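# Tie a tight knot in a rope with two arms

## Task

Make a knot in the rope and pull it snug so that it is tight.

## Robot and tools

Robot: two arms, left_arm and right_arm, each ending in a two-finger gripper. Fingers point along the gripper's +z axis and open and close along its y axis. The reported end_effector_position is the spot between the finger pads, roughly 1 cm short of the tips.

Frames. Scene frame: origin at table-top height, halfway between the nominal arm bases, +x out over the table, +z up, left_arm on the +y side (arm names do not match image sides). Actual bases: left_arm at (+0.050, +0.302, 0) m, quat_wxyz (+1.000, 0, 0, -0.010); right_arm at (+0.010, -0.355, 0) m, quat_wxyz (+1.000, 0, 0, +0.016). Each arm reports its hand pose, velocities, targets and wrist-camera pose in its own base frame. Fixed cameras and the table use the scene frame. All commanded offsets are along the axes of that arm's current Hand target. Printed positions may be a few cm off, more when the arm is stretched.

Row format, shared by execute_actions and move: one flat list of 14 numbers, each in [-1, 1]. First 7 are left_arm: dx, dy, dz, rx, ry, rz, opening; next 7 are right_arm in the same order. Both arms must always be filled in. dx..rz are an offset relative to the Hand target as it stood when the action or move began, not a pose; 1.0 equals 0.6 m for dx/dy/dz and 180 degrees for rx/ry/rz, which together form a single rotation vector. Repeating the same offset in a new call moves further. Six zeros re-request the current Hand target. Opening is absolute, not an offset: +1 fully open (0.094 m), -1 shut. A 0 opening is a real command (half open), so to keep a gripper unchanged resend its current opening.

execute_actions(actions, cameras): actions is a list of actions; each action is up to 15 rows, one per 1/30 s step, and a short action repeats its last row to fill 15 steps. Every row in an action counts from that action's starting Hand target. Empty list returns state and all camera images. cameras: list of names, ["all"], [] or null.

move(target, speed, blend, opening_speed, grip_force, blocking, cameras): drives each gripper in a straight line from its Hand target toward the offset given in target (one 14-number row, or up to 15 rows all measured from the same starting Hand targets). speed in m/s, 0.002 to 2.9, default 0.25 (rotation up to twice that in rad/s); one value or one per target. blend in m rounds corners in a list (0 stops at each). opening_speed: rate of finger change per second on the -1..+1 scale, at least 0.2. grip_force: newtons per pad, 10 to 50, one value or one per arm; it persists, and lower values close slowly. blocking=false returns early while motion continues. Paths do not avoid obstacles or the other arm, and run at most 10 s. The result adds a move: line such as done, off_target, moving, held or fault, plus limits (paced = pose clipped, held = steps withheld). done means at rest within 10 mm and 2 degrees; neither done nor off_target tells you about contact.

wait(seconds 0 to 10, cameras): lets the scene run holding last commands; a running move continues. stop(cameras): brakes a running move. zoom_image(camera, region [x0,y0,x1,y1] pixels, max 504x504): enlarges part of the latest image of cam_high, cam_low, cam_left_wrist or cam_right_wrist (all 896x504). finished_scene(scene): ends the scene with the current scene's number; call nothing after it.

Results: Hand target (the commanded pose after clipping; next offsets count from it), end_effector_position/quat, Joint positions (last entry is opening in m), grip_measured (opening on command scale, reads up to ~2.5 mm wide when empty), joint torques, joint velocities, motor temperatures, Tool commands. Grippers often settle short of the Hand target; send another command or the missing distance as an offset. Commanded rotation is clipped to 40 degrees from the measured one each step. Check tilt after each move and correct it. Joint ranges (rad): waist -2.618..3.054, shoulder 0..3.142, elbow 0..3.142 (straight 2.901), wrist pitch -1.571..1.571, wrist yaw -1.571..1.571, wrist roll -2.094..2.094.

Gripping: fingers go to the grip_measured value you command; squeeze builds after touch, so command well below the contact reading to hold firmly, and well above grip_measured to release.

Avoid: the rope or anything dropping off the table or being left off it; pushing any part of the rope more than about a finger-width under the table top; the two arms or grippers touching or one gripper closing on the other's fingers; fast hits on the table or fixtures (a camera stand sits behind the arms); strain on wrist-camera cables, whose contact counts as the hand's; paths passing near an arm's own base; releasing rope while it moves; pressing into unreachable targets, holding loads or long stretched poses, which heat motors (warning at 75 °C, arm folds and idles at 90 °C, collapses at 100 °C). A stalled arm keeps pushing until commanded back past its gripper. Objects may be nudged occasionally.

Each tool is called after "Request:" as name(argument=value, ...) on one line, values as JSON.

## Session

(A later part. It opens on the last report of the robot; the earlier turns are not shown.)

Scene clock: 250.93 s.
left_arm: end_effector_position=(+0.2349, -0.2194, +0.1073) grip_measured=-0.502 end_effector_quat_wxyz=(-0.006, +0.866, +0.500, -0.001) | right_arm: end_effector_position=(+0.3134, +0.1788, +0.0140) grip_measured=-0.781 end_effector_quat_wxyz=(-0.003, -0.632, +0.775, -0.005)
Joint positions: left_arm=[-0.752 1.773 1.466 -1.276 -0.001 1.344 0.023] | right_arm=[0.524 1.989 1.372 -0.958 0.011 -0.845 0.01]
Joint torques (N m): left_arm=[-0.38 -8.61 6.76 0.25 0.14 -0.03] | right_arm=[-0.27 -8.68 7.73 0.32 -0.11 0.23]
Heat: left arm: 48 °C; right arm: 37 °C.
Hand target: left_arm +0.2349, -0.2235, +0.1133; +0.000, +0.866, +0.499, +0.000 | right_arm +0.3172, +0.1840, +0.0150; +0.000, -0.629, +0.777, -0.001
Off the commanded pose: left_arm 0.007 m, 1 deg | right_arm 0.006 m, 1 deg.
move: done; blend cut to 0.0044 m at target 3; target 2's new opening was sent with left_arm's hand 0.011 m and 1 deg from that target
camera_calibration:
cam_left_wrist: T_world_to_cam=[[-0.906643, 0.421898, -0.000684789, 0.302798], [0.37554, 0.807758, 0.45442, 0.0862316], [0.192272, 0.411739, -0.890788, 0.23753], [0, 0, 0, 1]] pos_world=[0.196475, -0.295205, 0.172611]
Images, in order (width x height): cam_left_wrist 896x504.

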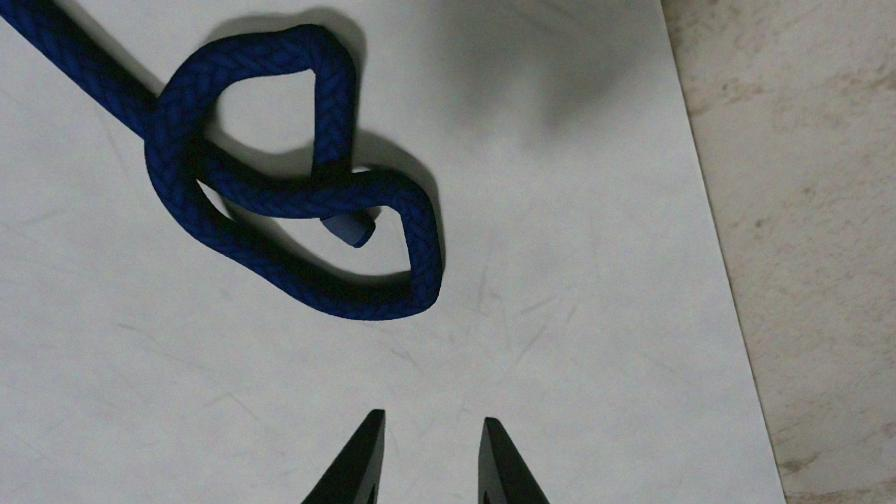

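Request:
move(target=[[-0.019,0.0617,0.1,0,0,0,-0.5,0,0,0,0,0,0,-1],[-0.019,0.0617,0.181,0,0,0,-0.5,0,0,0,0,0,0,-1]], speed=[0.3,0.12], blend=[0.005,0], cameras=["cam_left_wrist"])

Request:
move(target=[0,0,0.004,0,0,0,-1,0,0,0,0,0,0,-1], cameras=["cam_left_wrist"])

Request:
move(target=[0.01,0,-0.12,0,0,0,-1,0,0,0,0,0,0,-1], speed=0.12, cameras=["cam_left_wrist","cam_high","cam_low"])

Scene clock: 266.97 s.
left_arm: end_effector_position=(+0.2607, -0.2478, +0.0193) grip_measured=-0.502 end_effector_quat_wxyz=(-0.002, +0.868, +0.497, +0.000) | right_arm: end_effector_position=(+0.3134, +0.1788, +0.0140) grip_measured=-0.781 end_effector_quat_wxyz=(-0.003, -0.632, +0.775, -0.005)
Joint positions: left_arm=[-0.761 1.979 1.38 -0.977 -0.001 1.341 0.023] | right_arm=[0.524 1.989 1.372 -0.958 0.011 -0.844 0.01]
Joint torques (N m): left_arm=[-0.23 -7.45 2.96 0.98 0.14 -0.07] | right_arm=[-0.4 -8.55 8.05 0.34 -0.13 0.1]
Heat: left arm: 47 °C; right arm: 38 °C.
Hand target: left_arm +0.2612, -0.2519, +0.0047; +0.000, +0.866, +0.499, +0.000 | right_arm +0.3172, +0.1840, +0.0150; +0.000, -0.629, +0.777, -0.001
Off the commanded pose: left_arm 0.015 m, 0 deg | right_arm 0.007 m, 1 deg.
move: off_target (left_arm)
camera_calibration:
cam_left_wrist: T_world_to_cam=[[-0.904019, 0.427411, -0.00830225, 0.338903], [0.377824, 0.807922, 0.45223, 0.138974], [0.199995, 0.405687, -0.891863, 0.162418], [0, 0, 0, 1]] pos_world=[0.221384, -0.323022, 0.0848199]
Images, in order (width x height): cam_left_wrist 896x504.

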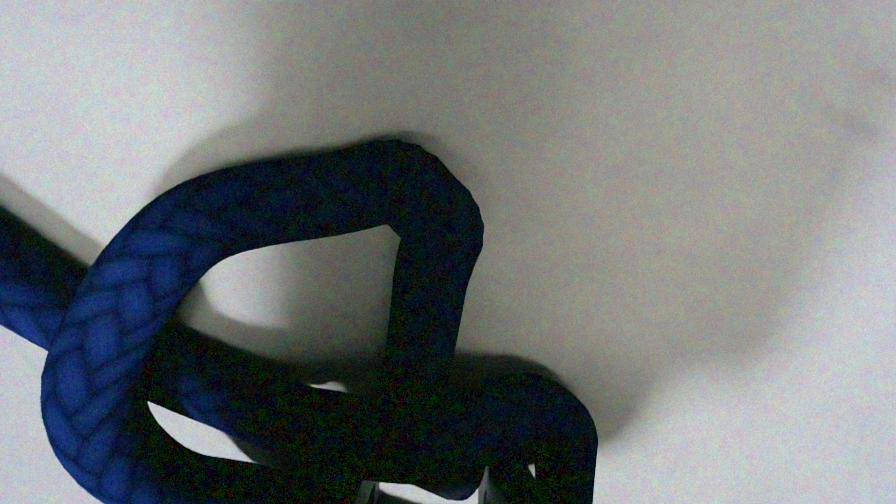

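Scene clock: 267.67 s.
left_arm: end_effector_position=(+0.2633, -0.2503, +0.0193) grip_measured=-0.821 end_effector_quat_wxyz=(+0.005, +0.868, +0.497, +0.002) | right_arm: end_effector_position=(+0.3134, +0.1788, +0.0140) grip_measured=-0.781 end_effector_quat_wxyz=(-0.003, -0.632, +0.775, -0.005)
Joint positions: left_arm=[-0.761 1.979 1.38 -0.962 -0.001 1.34 0.008] | right_arm=[0.524 1.989 1.372 -0.958 0.011 -0.844 0.01]
Joint torques (N m): left_arm=[-0.23 -7.21 2.56 0.94 0.14 -0.07] | right_arm=[-0.02 -8.7 7.76 0.33 -0.09 0.12]
Heat: left arm: 46 °C; right arm: 38 °C.
Hand target: left_arm +0.2612, -0.2519, +0.0023; +0.000, +0.866, +0.499, +0.000 | right_arm +0.3172, +0.1840, +0.0150; +0.000, -0.629, +0.777, -0.001
Off the commanded pose: left_arm 0.017 m, 1 deg | right_arm 0.007 m, 1 deg.
move: off_target (left_arm)
camera_calibration:
cam_left_wrist: T_world_to_cam=[[-0.904003, 0.426958, -0.0220468, 0.342432], [0.372849, 0.81257, 0.448011, 0.142553], [0.209196, 0.396783, -0.893756, 0.158266], [0, 0, 0, 1]] pos_world=[0.223299, -0.324836, 0.0851358]
Images, in order (width x height): cam_left_wrist 896x504.

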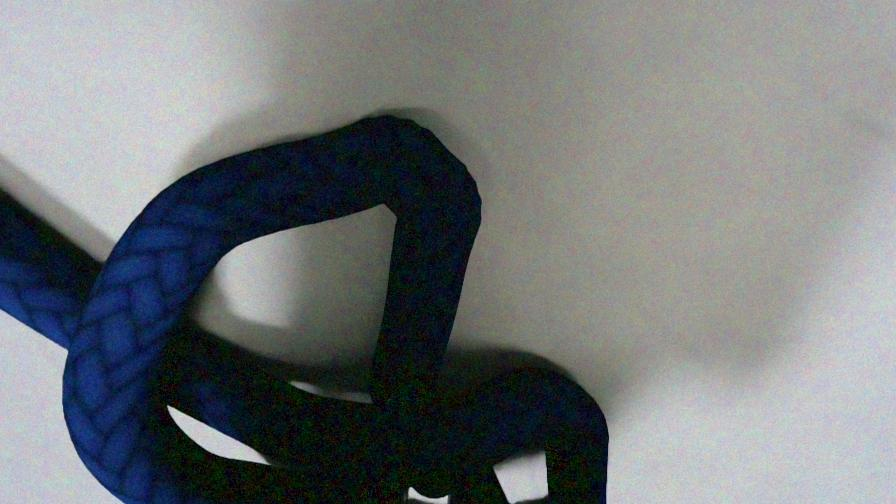

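Scene clock: 269.03 s.
left_arm: end_effector_position=(+0.2588, -0.2432, +0.0621) grip_measured=-0.821 end_effector_quat_wxyz=(-0.017, +0.866, +0.499, -0.004) | right_arm: end_effector_position=(+0.3132, +0.1791, +0.0140) grip_measured=-0.781 end_effector_quat_wxyz=(-0.003, -0.632, +0.775, -0.004)
Joint positions: left_arm=[-0.755 1.945 1.508 -1.169 -0.001 1.34 0.008] | right_arm=[0.524 1.989 1.372 -0.958 0.009 -0.844 0.01]
Joint torques (N m): left_arm=[0.54 -11.49 6.99 0.23 0.14 0.08] | right_arm=[-0.23 -8.79 7.73 0.27 -0.05 0.16]
Heat: left arm: 46 °C; right arm: 38 °C.
Hand target: left_arm +0.2642, -0.2467, +0.0743; +0.000, +0.866, +0.499, +0.000 | right_arm +0.3172, +0.1840, +0.0150; +0.000, -0.629, +0.777, -0.001
Off the commanded pose: left_arm 0.014 m, 2 deg | right_arm 0.006 m, 1 deg.
move: off_target (left_arm)
camera_calibration:
cam_left_wrist: T_world_to_cam=[[-0.90646, 0.421787, 0.0206252, 0.333083], [0.383048, 0.800683, 0.460632, 0.112929], [0.177774, 0.425445, -0.887352, 0.20936], [0, 0, 0, 1]] pos_world=[0.221451, -0.319981, 0.126887]
Images, in order (width x height): cam_high 896x504, cam_low 896x504, cam_left_wrist 896x504.

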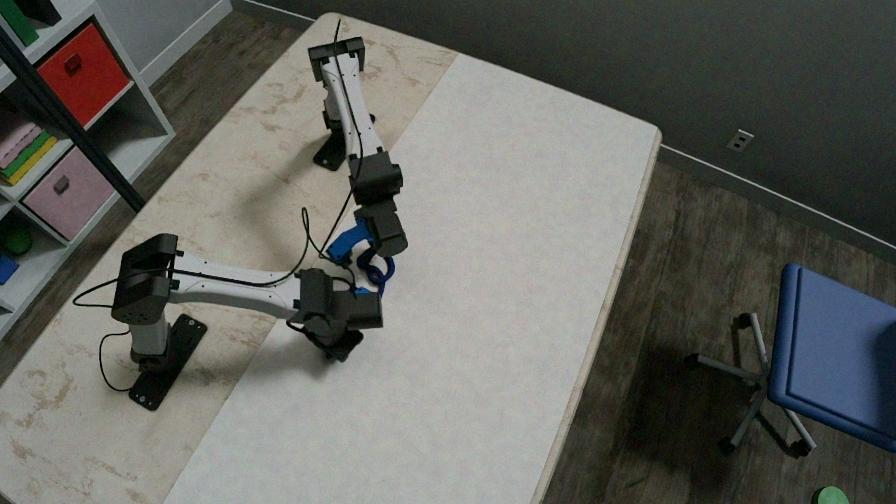

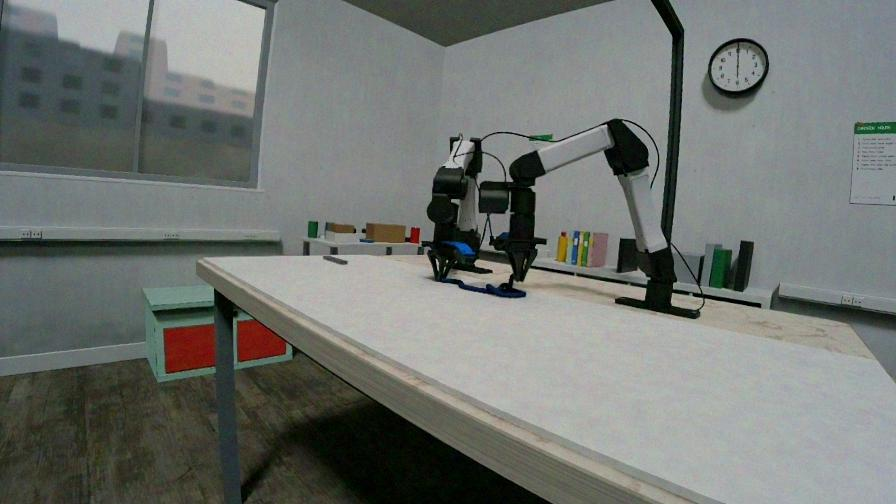

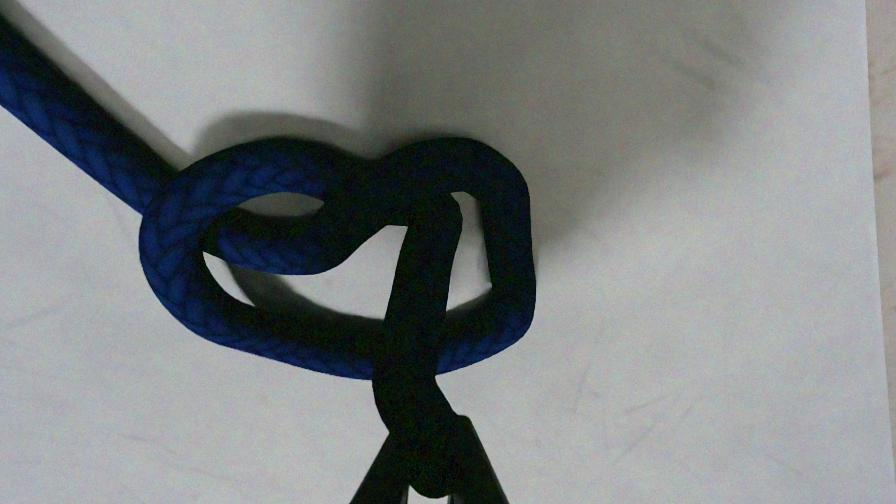

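Request:
move(target=[0.25,-0.04,0.05,0,0,0,-1,0,0,0,0,0,0,-1], speed=0.12, cameras=["cam_left_wrist","cam_high"])

Scene clock: 275.60 s.
left_arm: end_effector_position=(+0.3204, -0.1053, +0.0418) grip_measured=-0.821 end_effector_quat_wxyz=(-0.005, +0.864, +0.504, -0.004) | right_arm: end_effector_position=(+0.3132, +0.1791, +0.0140) grip_measured=-0.781 end_effector_quat_wxyz=(-0.003, -0.631, +0.775, -0.004)
Joint positions: left_arm=[-0.318 1.877 1.334 -1.04 -0.001 1.766 0.008] | right_arm=[0.524 1.989 1.372 -0.958 0.009 -0.843 0.01]
Joint torques (N m): left_arm=[0.27 -10.89 3.56 0.4 0.14 0.14] | right_arm=[-0.23 -8.44 7.69 0.24 -0.07 0.11]
Motor temperatures (°C): left_arm=[23 46 37 27 22 22 26] | right_arm=[24 38 39 29 23 24 26]
Heat: left arm: 46 °C; right arm: 39 °C.
Hand target: left_arm +0.3187, -0.1050, +0.0443; +0.000, +0.867, +0.499, +0.000 | right_arm +0.3172, +0.1840, +0.0150; +0.000, -0.629, +0.777, -0.001
Off the commanded pose: left_arm 0.003 m, 1 deg | right_arm 0.006 m, 1 deg.
move: done
camera_calibration:
cam_left_wrist: T_world_to_cam=[[-0.91125, 0.411852, 0.00050592, 0.332428], [0.368048, 0.813779, 0.449782, -0.00509392], [0.184832, 0.41005, -0.893138, 0.118104], [0, 0, 0, 1]] pos_world=[0.282971, -0.181195, 0.107606]
Images, in order (width x height): cam_high 896x504, cam_left_wrist 896x504.

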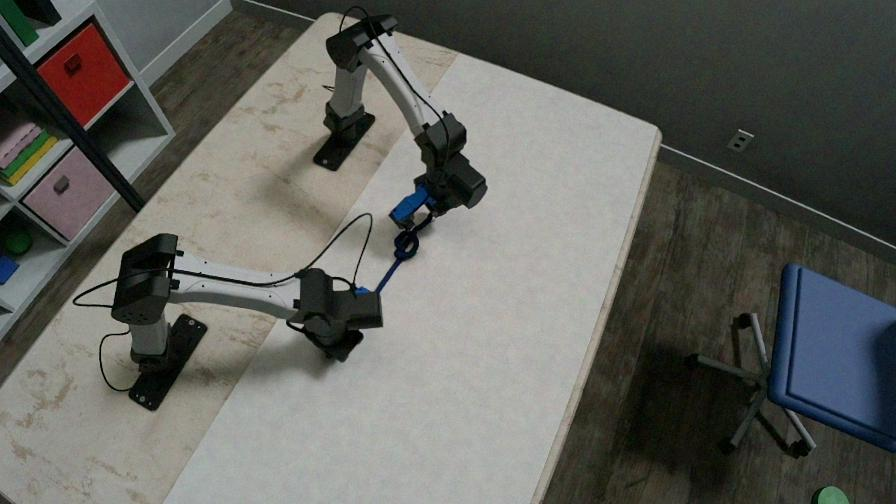

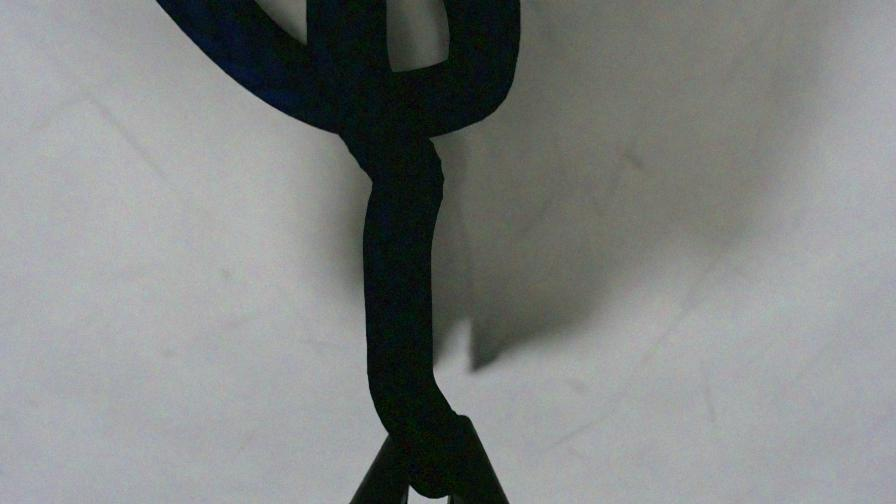

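Request:
move(target=[0.144,-0.06,0.02,0,0,0,-1,0,0,0,0,0,0,-1], speed=0.1, cameras=["cam_left_wrist","cam_high"])

Scene clock: 281.67 s.
left_arm: end_effector_position=(+0.3329, -0.0145, +0.0314) grip_measured=-0.821 end_effector_quat_wxyz=(-0.001, +0.865, +0.502, -0.004) | right_arm: end_effector_position=(+0.3132, +0.1819, +0.0143) grip_measured=-0.781 end_effector_quat_wxyz=(+0.000, -0.632, +0.775, +0.000)
Joint positions: left_arm=[-0.042 1.871 1.282 -0.989 0.003 2.047 0.008] | right_arm=[0.526 1.991 1.376 -0.957 0 -0.843 0.01]
Joint torques (N m): left_arm=[0.68 -10.22 3.49 0.4 0.09 0.16] | right_arm=[-0.31 -9.02 7.79 0.25 -0.04 0.07]
Heat: left arm: 46 °C; right arm: 39 °C.
Hand target: left_arm +0.3308, -0.0121, +0.0322; +0.000, +0.866, +0.499, +0.000 | right_arm +0.3171, +0.1840, +0.0149; +0.000, -0.629, +0.777, -0.001
Off the commanded pose: left_arm 0.003 m, 1 deg | right_arm 0.005 m, 0 deg.
move: done
camera_calibration:
cam_left_wrist: T_world_to_cam=[[-0.909209, 0.416295, -0.00619399, 0.305965], [0.370333, 0.815446, 0.444862, -0.0794329], [0.190244, 0.402178, -0.895578, 0.0674204], [0, 0, 0, 1]] pos_world=[0.294776, -0.0897134, 0.097612]
Images, in order (width x height): cam_high 896x504, cam_left_wrist 896x504.

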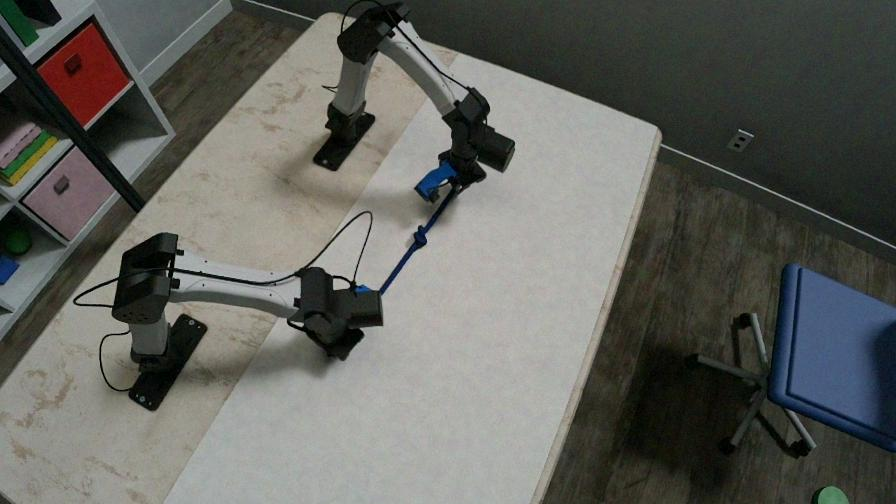

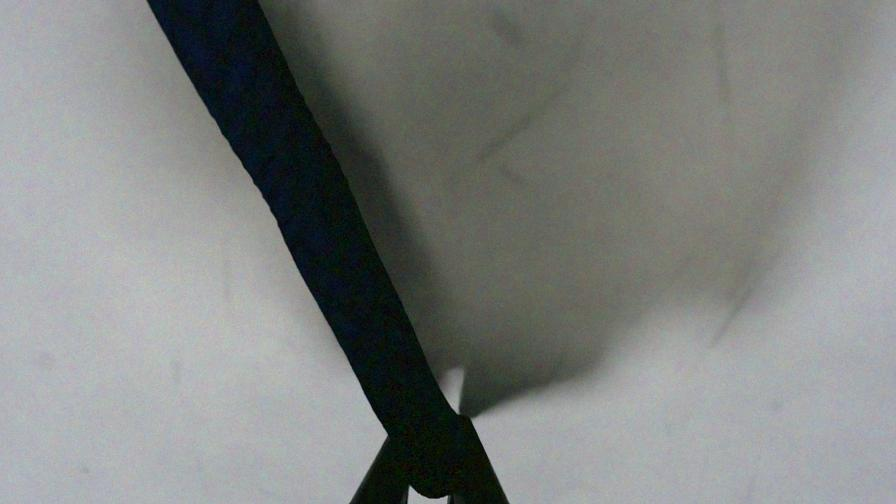

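Request:
move(target=[0.065,-0.033,0.02,0,0,0,-1,0,0,0,0,0,0,-1], speed=0.05, cameras=["cam_high"])

Request:
zoom_image(camera="cam_high", region=[340, 160, 520, 310])

Scene clock: 285.63 s.
left_arm: end_effector_position=(+0.3349, +0.0128, +0.0279) grip_measured=-0.821 end_effector_quat_wxyz=(+0.012, +0.851, +0.525, -0.004) | right_arm: end_effector_position=(+0.3186, +0.1995, +0.0167) grip_measured=-0.781 end_effector_quat_wxyz=(+0.029, -0.636, +0.771, +0.021)
Joint positions: left_arm=[0.051 1.871 1.267 -0.961 0.025 2.087 0.008] | right_arm=[0.536 1.991 1.384 -0.913 -0.05 -0.843 0.01]
Joint torques (N m): left_arm=[2.06 -7.66 3.64 0.54 -0.56 0.17] | right_arm=[-1.16 -9.25 6.97 -0.11 0.47 0.11]
Heat: left arm: 46 °C; right arm: 39 °C.
Hand target: left_arm +0.3333, +0.0316, +0.0202; +0.000, +0.867, +0.499, +0.000 | right_arm +0.3173, +0.1840, +0.0149; +0.000, -0.629, +0.777, -0.001
Off the commanded pose: left_arm 0.020 m, 4 deg | right_arm 0.016 m, 4 deg.
joint sent to its limit (left arm) — joint 6 (wrist roll), upper limit. The joint targets are off in orientation, not in position.
move: off_target (left_arm, right_arm)
Images, in order (width x height): cam_high 896x504.

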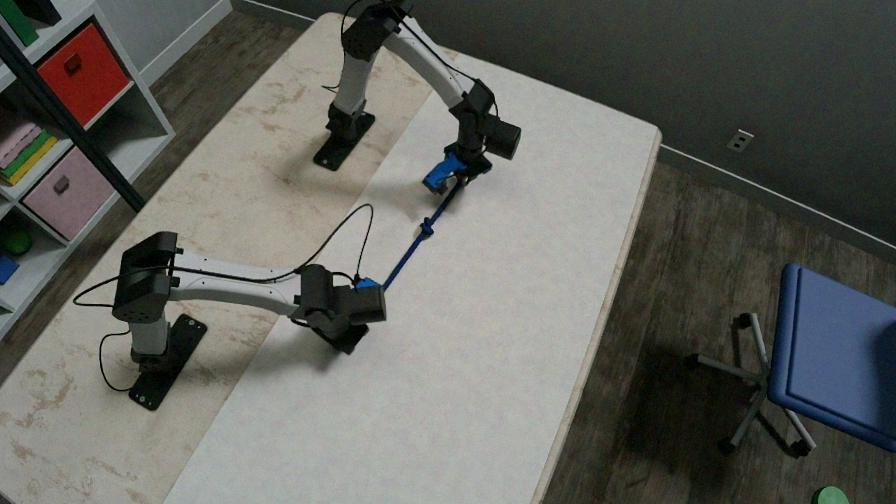

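Scaled by 2.800 from the camera's 896x504 image, which has a finer 1280x720 frame.

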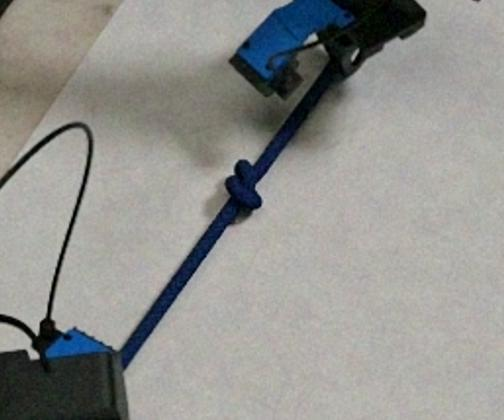

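Request:
move(target=[0.06,-0.03,0.005,0,0,-0.06,-1,0.05,0,0,0,0,0,-1], speed=0.05, cameras=["cam_high"])

Request:
zoom_image(camera="cam_high", region=[360, 160, 500, 310])

Scene clock: 292.20 s.
left_arm: end_effector_position=(+0.3305, +0.0294, +0.0227) grip_measured=-0.821 end_effector_quat_wxyz=(+0.056, +0.819, +0.570, -0.041) | right_arm: end_effector_position=(+0.3252, +0.2095, +0.0204) grip_measured=-0.781 end_effector_quat_wxyz=(+0.074, -0.646, +0.758, +0.050)
Joint positions: left_arm=[0.16 1.893 1.267 -0.97 0.136 2.088 0.008] | right_arm=[0.515 1.961 1.346 -0.829 -0.127 -0.888 0.01]
Joint torques (N m): left_arm=[3.71 -7.27 6.22 0.51 -1.42 0.16] | right_arm=[-4.4 -12.46 3.28 -0.53 1.25 -0.11]
Heat: left arm: 45 °C; right arm: 39 °C.
Hand target: left_arm +0.3358, +0.0716, +0.0172; +0.000, +0.816, +0.578, +0.000 | right_arm +0.3110, +0.1546, +0.0150; +0.000, -0.629, +0.777, -0.001
Off the commanded pose: left_arm 0.043 m, 8 deg | right_arm 0.057 m, 11 deg.
joint sent to its limit (left arm) — joint 6 (wrist roll), upper limit. The joint targets are off in position, not in orientation.
move: off_target (left_arm, right_arm)
Images, in order (width x height): cam_high 896x504.

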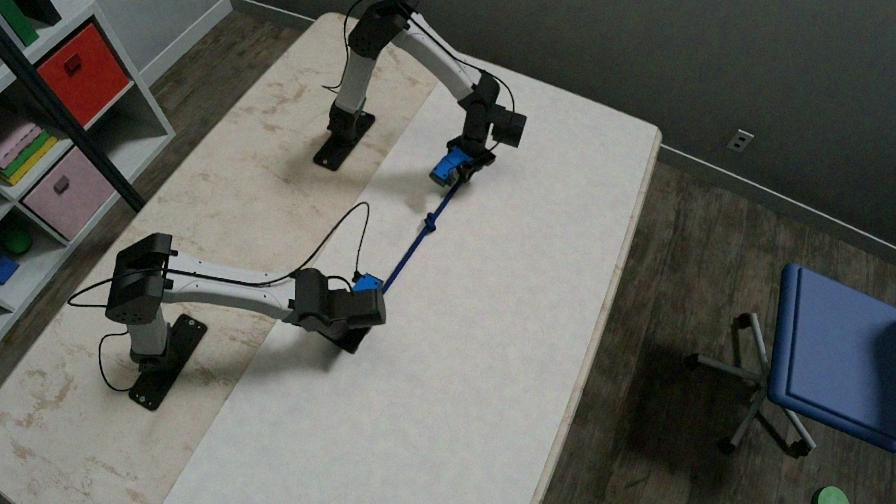

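Scaled by 3.360 from the camera's 896x504 image, which has a finer 1280x720 frame.

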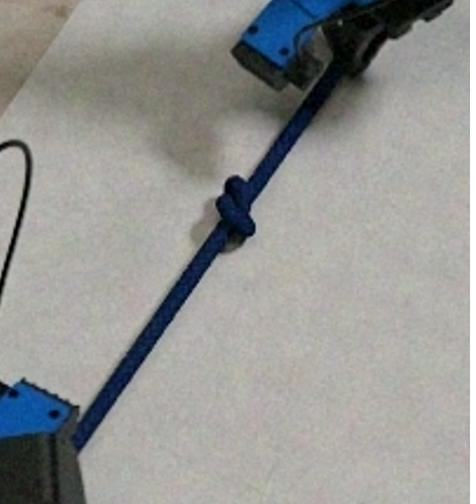

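Request:
move(target=[[-0.085,0.02,0.003,0,0,0,-1,-0.1,0,0.002,0,0,0,-1],[-0.085,0.02,0.003,0,0,0,-0.3,-0.1,0,0.002,0,0,0,-0.3],[-0.085,0.02,-0.13,0,0,0,-0.3,-0.1,0,-0.13,0,0,0,-0.3]], speed=[0.06,0.1,0.2], cameras=["cam_high","cam_left_wrist","cam_right_wrist"])

Scene clock: 301.67 s.
left_arm: end_effector_position=(+0.3268, +0.0215, +0.0871) grip_measured=-0.303 end_effector_quat_wxyz=(-0.005, +0.816, +0.577, -0.008) | right_arm: end_effector_position=(+0.3202, +0.2110, +0.0822) grip_measured=-0.302 end_effector_quat_wxyz=(-0.013, -0.630, +0.776, +0.005)
Joint positions: left_arm=[0.066 1.81 1.43 -1.211 0 1.976 0.033] | right_arm=[0.58 2.036 1.719 -1.28 -0.007 -0.785 0.033]
Joint torques (N m): left_arm=[-0.21 -9.46 6.75 0.16 0.13 -0.05] | right_arm=[0.12 -12.31 8.1 0.25 0.08 0.1]
Heat: left arm: 44 °C; right arm: 41 °C.
Hand target: left_arm +0.3303, +0.0196, +0.0953; +0.000, +0.816, +0.579, +0.000 | right_arm +0.3235, +0.2133, +0.0929; +0.000, -0.629, +0.777, -0.001
Off the commanded pose: left_arm 0.009 m, 1 deg | right_arm 0.011 m, 2 deg.
move: off_target (right_arm)
camera_calibration:
cam_left_wrist: T_world_to_cam=[[-0.968778, 0.247859, 0.00595039, 0.307907], [0.224576, 0.867096, 0.444646, -0.0847415], [0.10505, 0.4321, -0.895687, 0.131238], [0, 0, 0, 1]] pos_world=[0.303537, -0.0595463, 0.153396]
cam_right_wrist: T_world_to_cam=[[0.992718, -0.116772, -0.0295783, -0.296783], [-0.0894, -0.878765, 0.468807, 0.220022], [-0.0807362, -0.462749, -0.882805, 0.294794], [0, 0, 0, 1]] pos_world=[0.338092, 0.295107, 0.14832]
Images, in order (width x height): cam_high 896x504, cam_left_wrist 896x504, cam_right_wrist 896x504.

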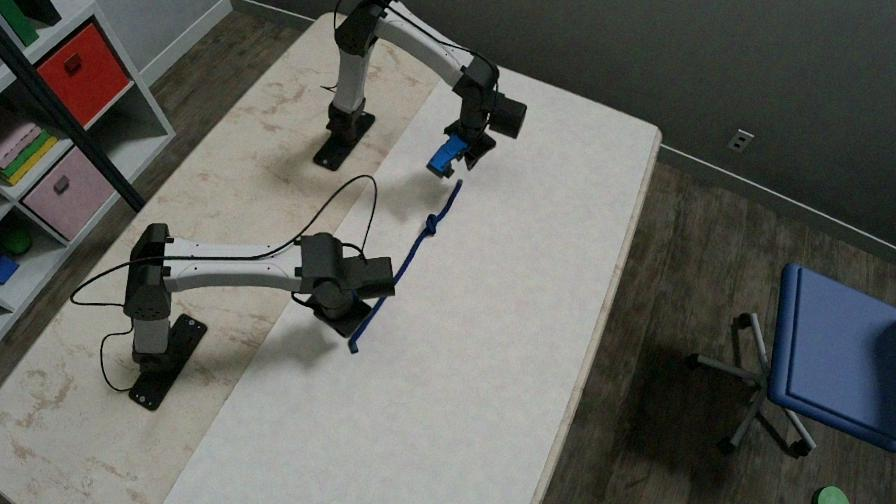

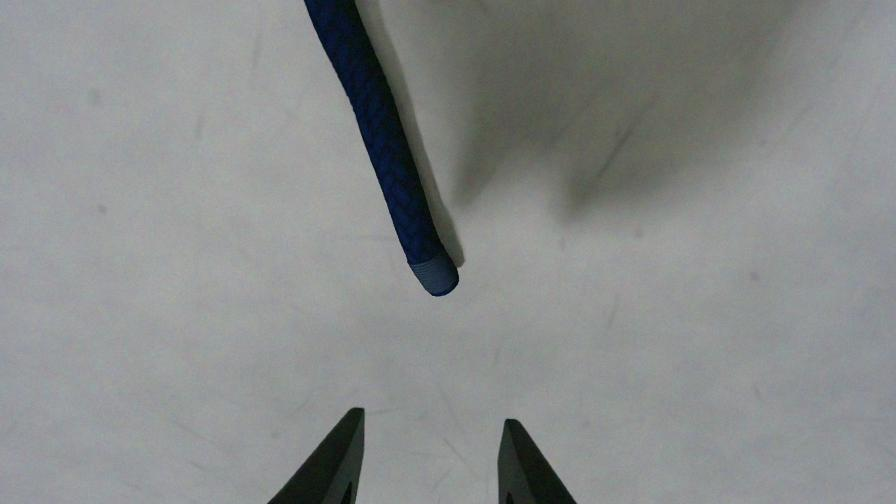

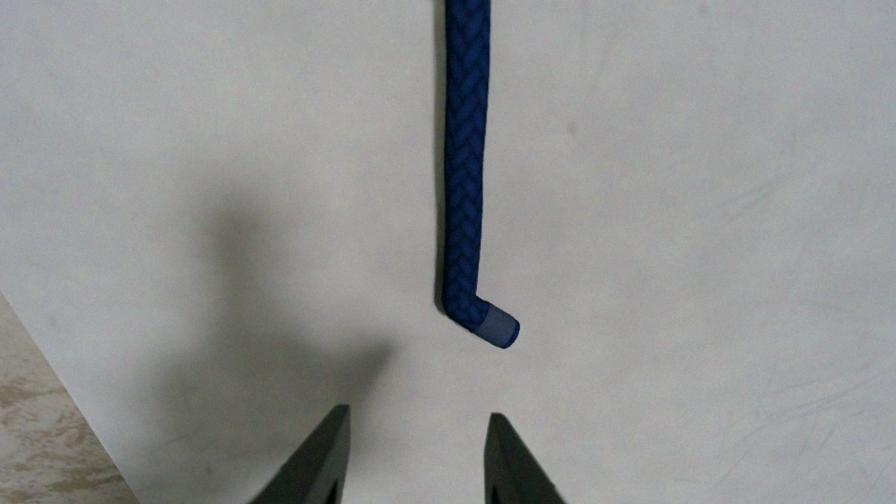

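Knot is tied, rope free.

Request:
finished_scene(scene=2)

The scene is finished: the task was done.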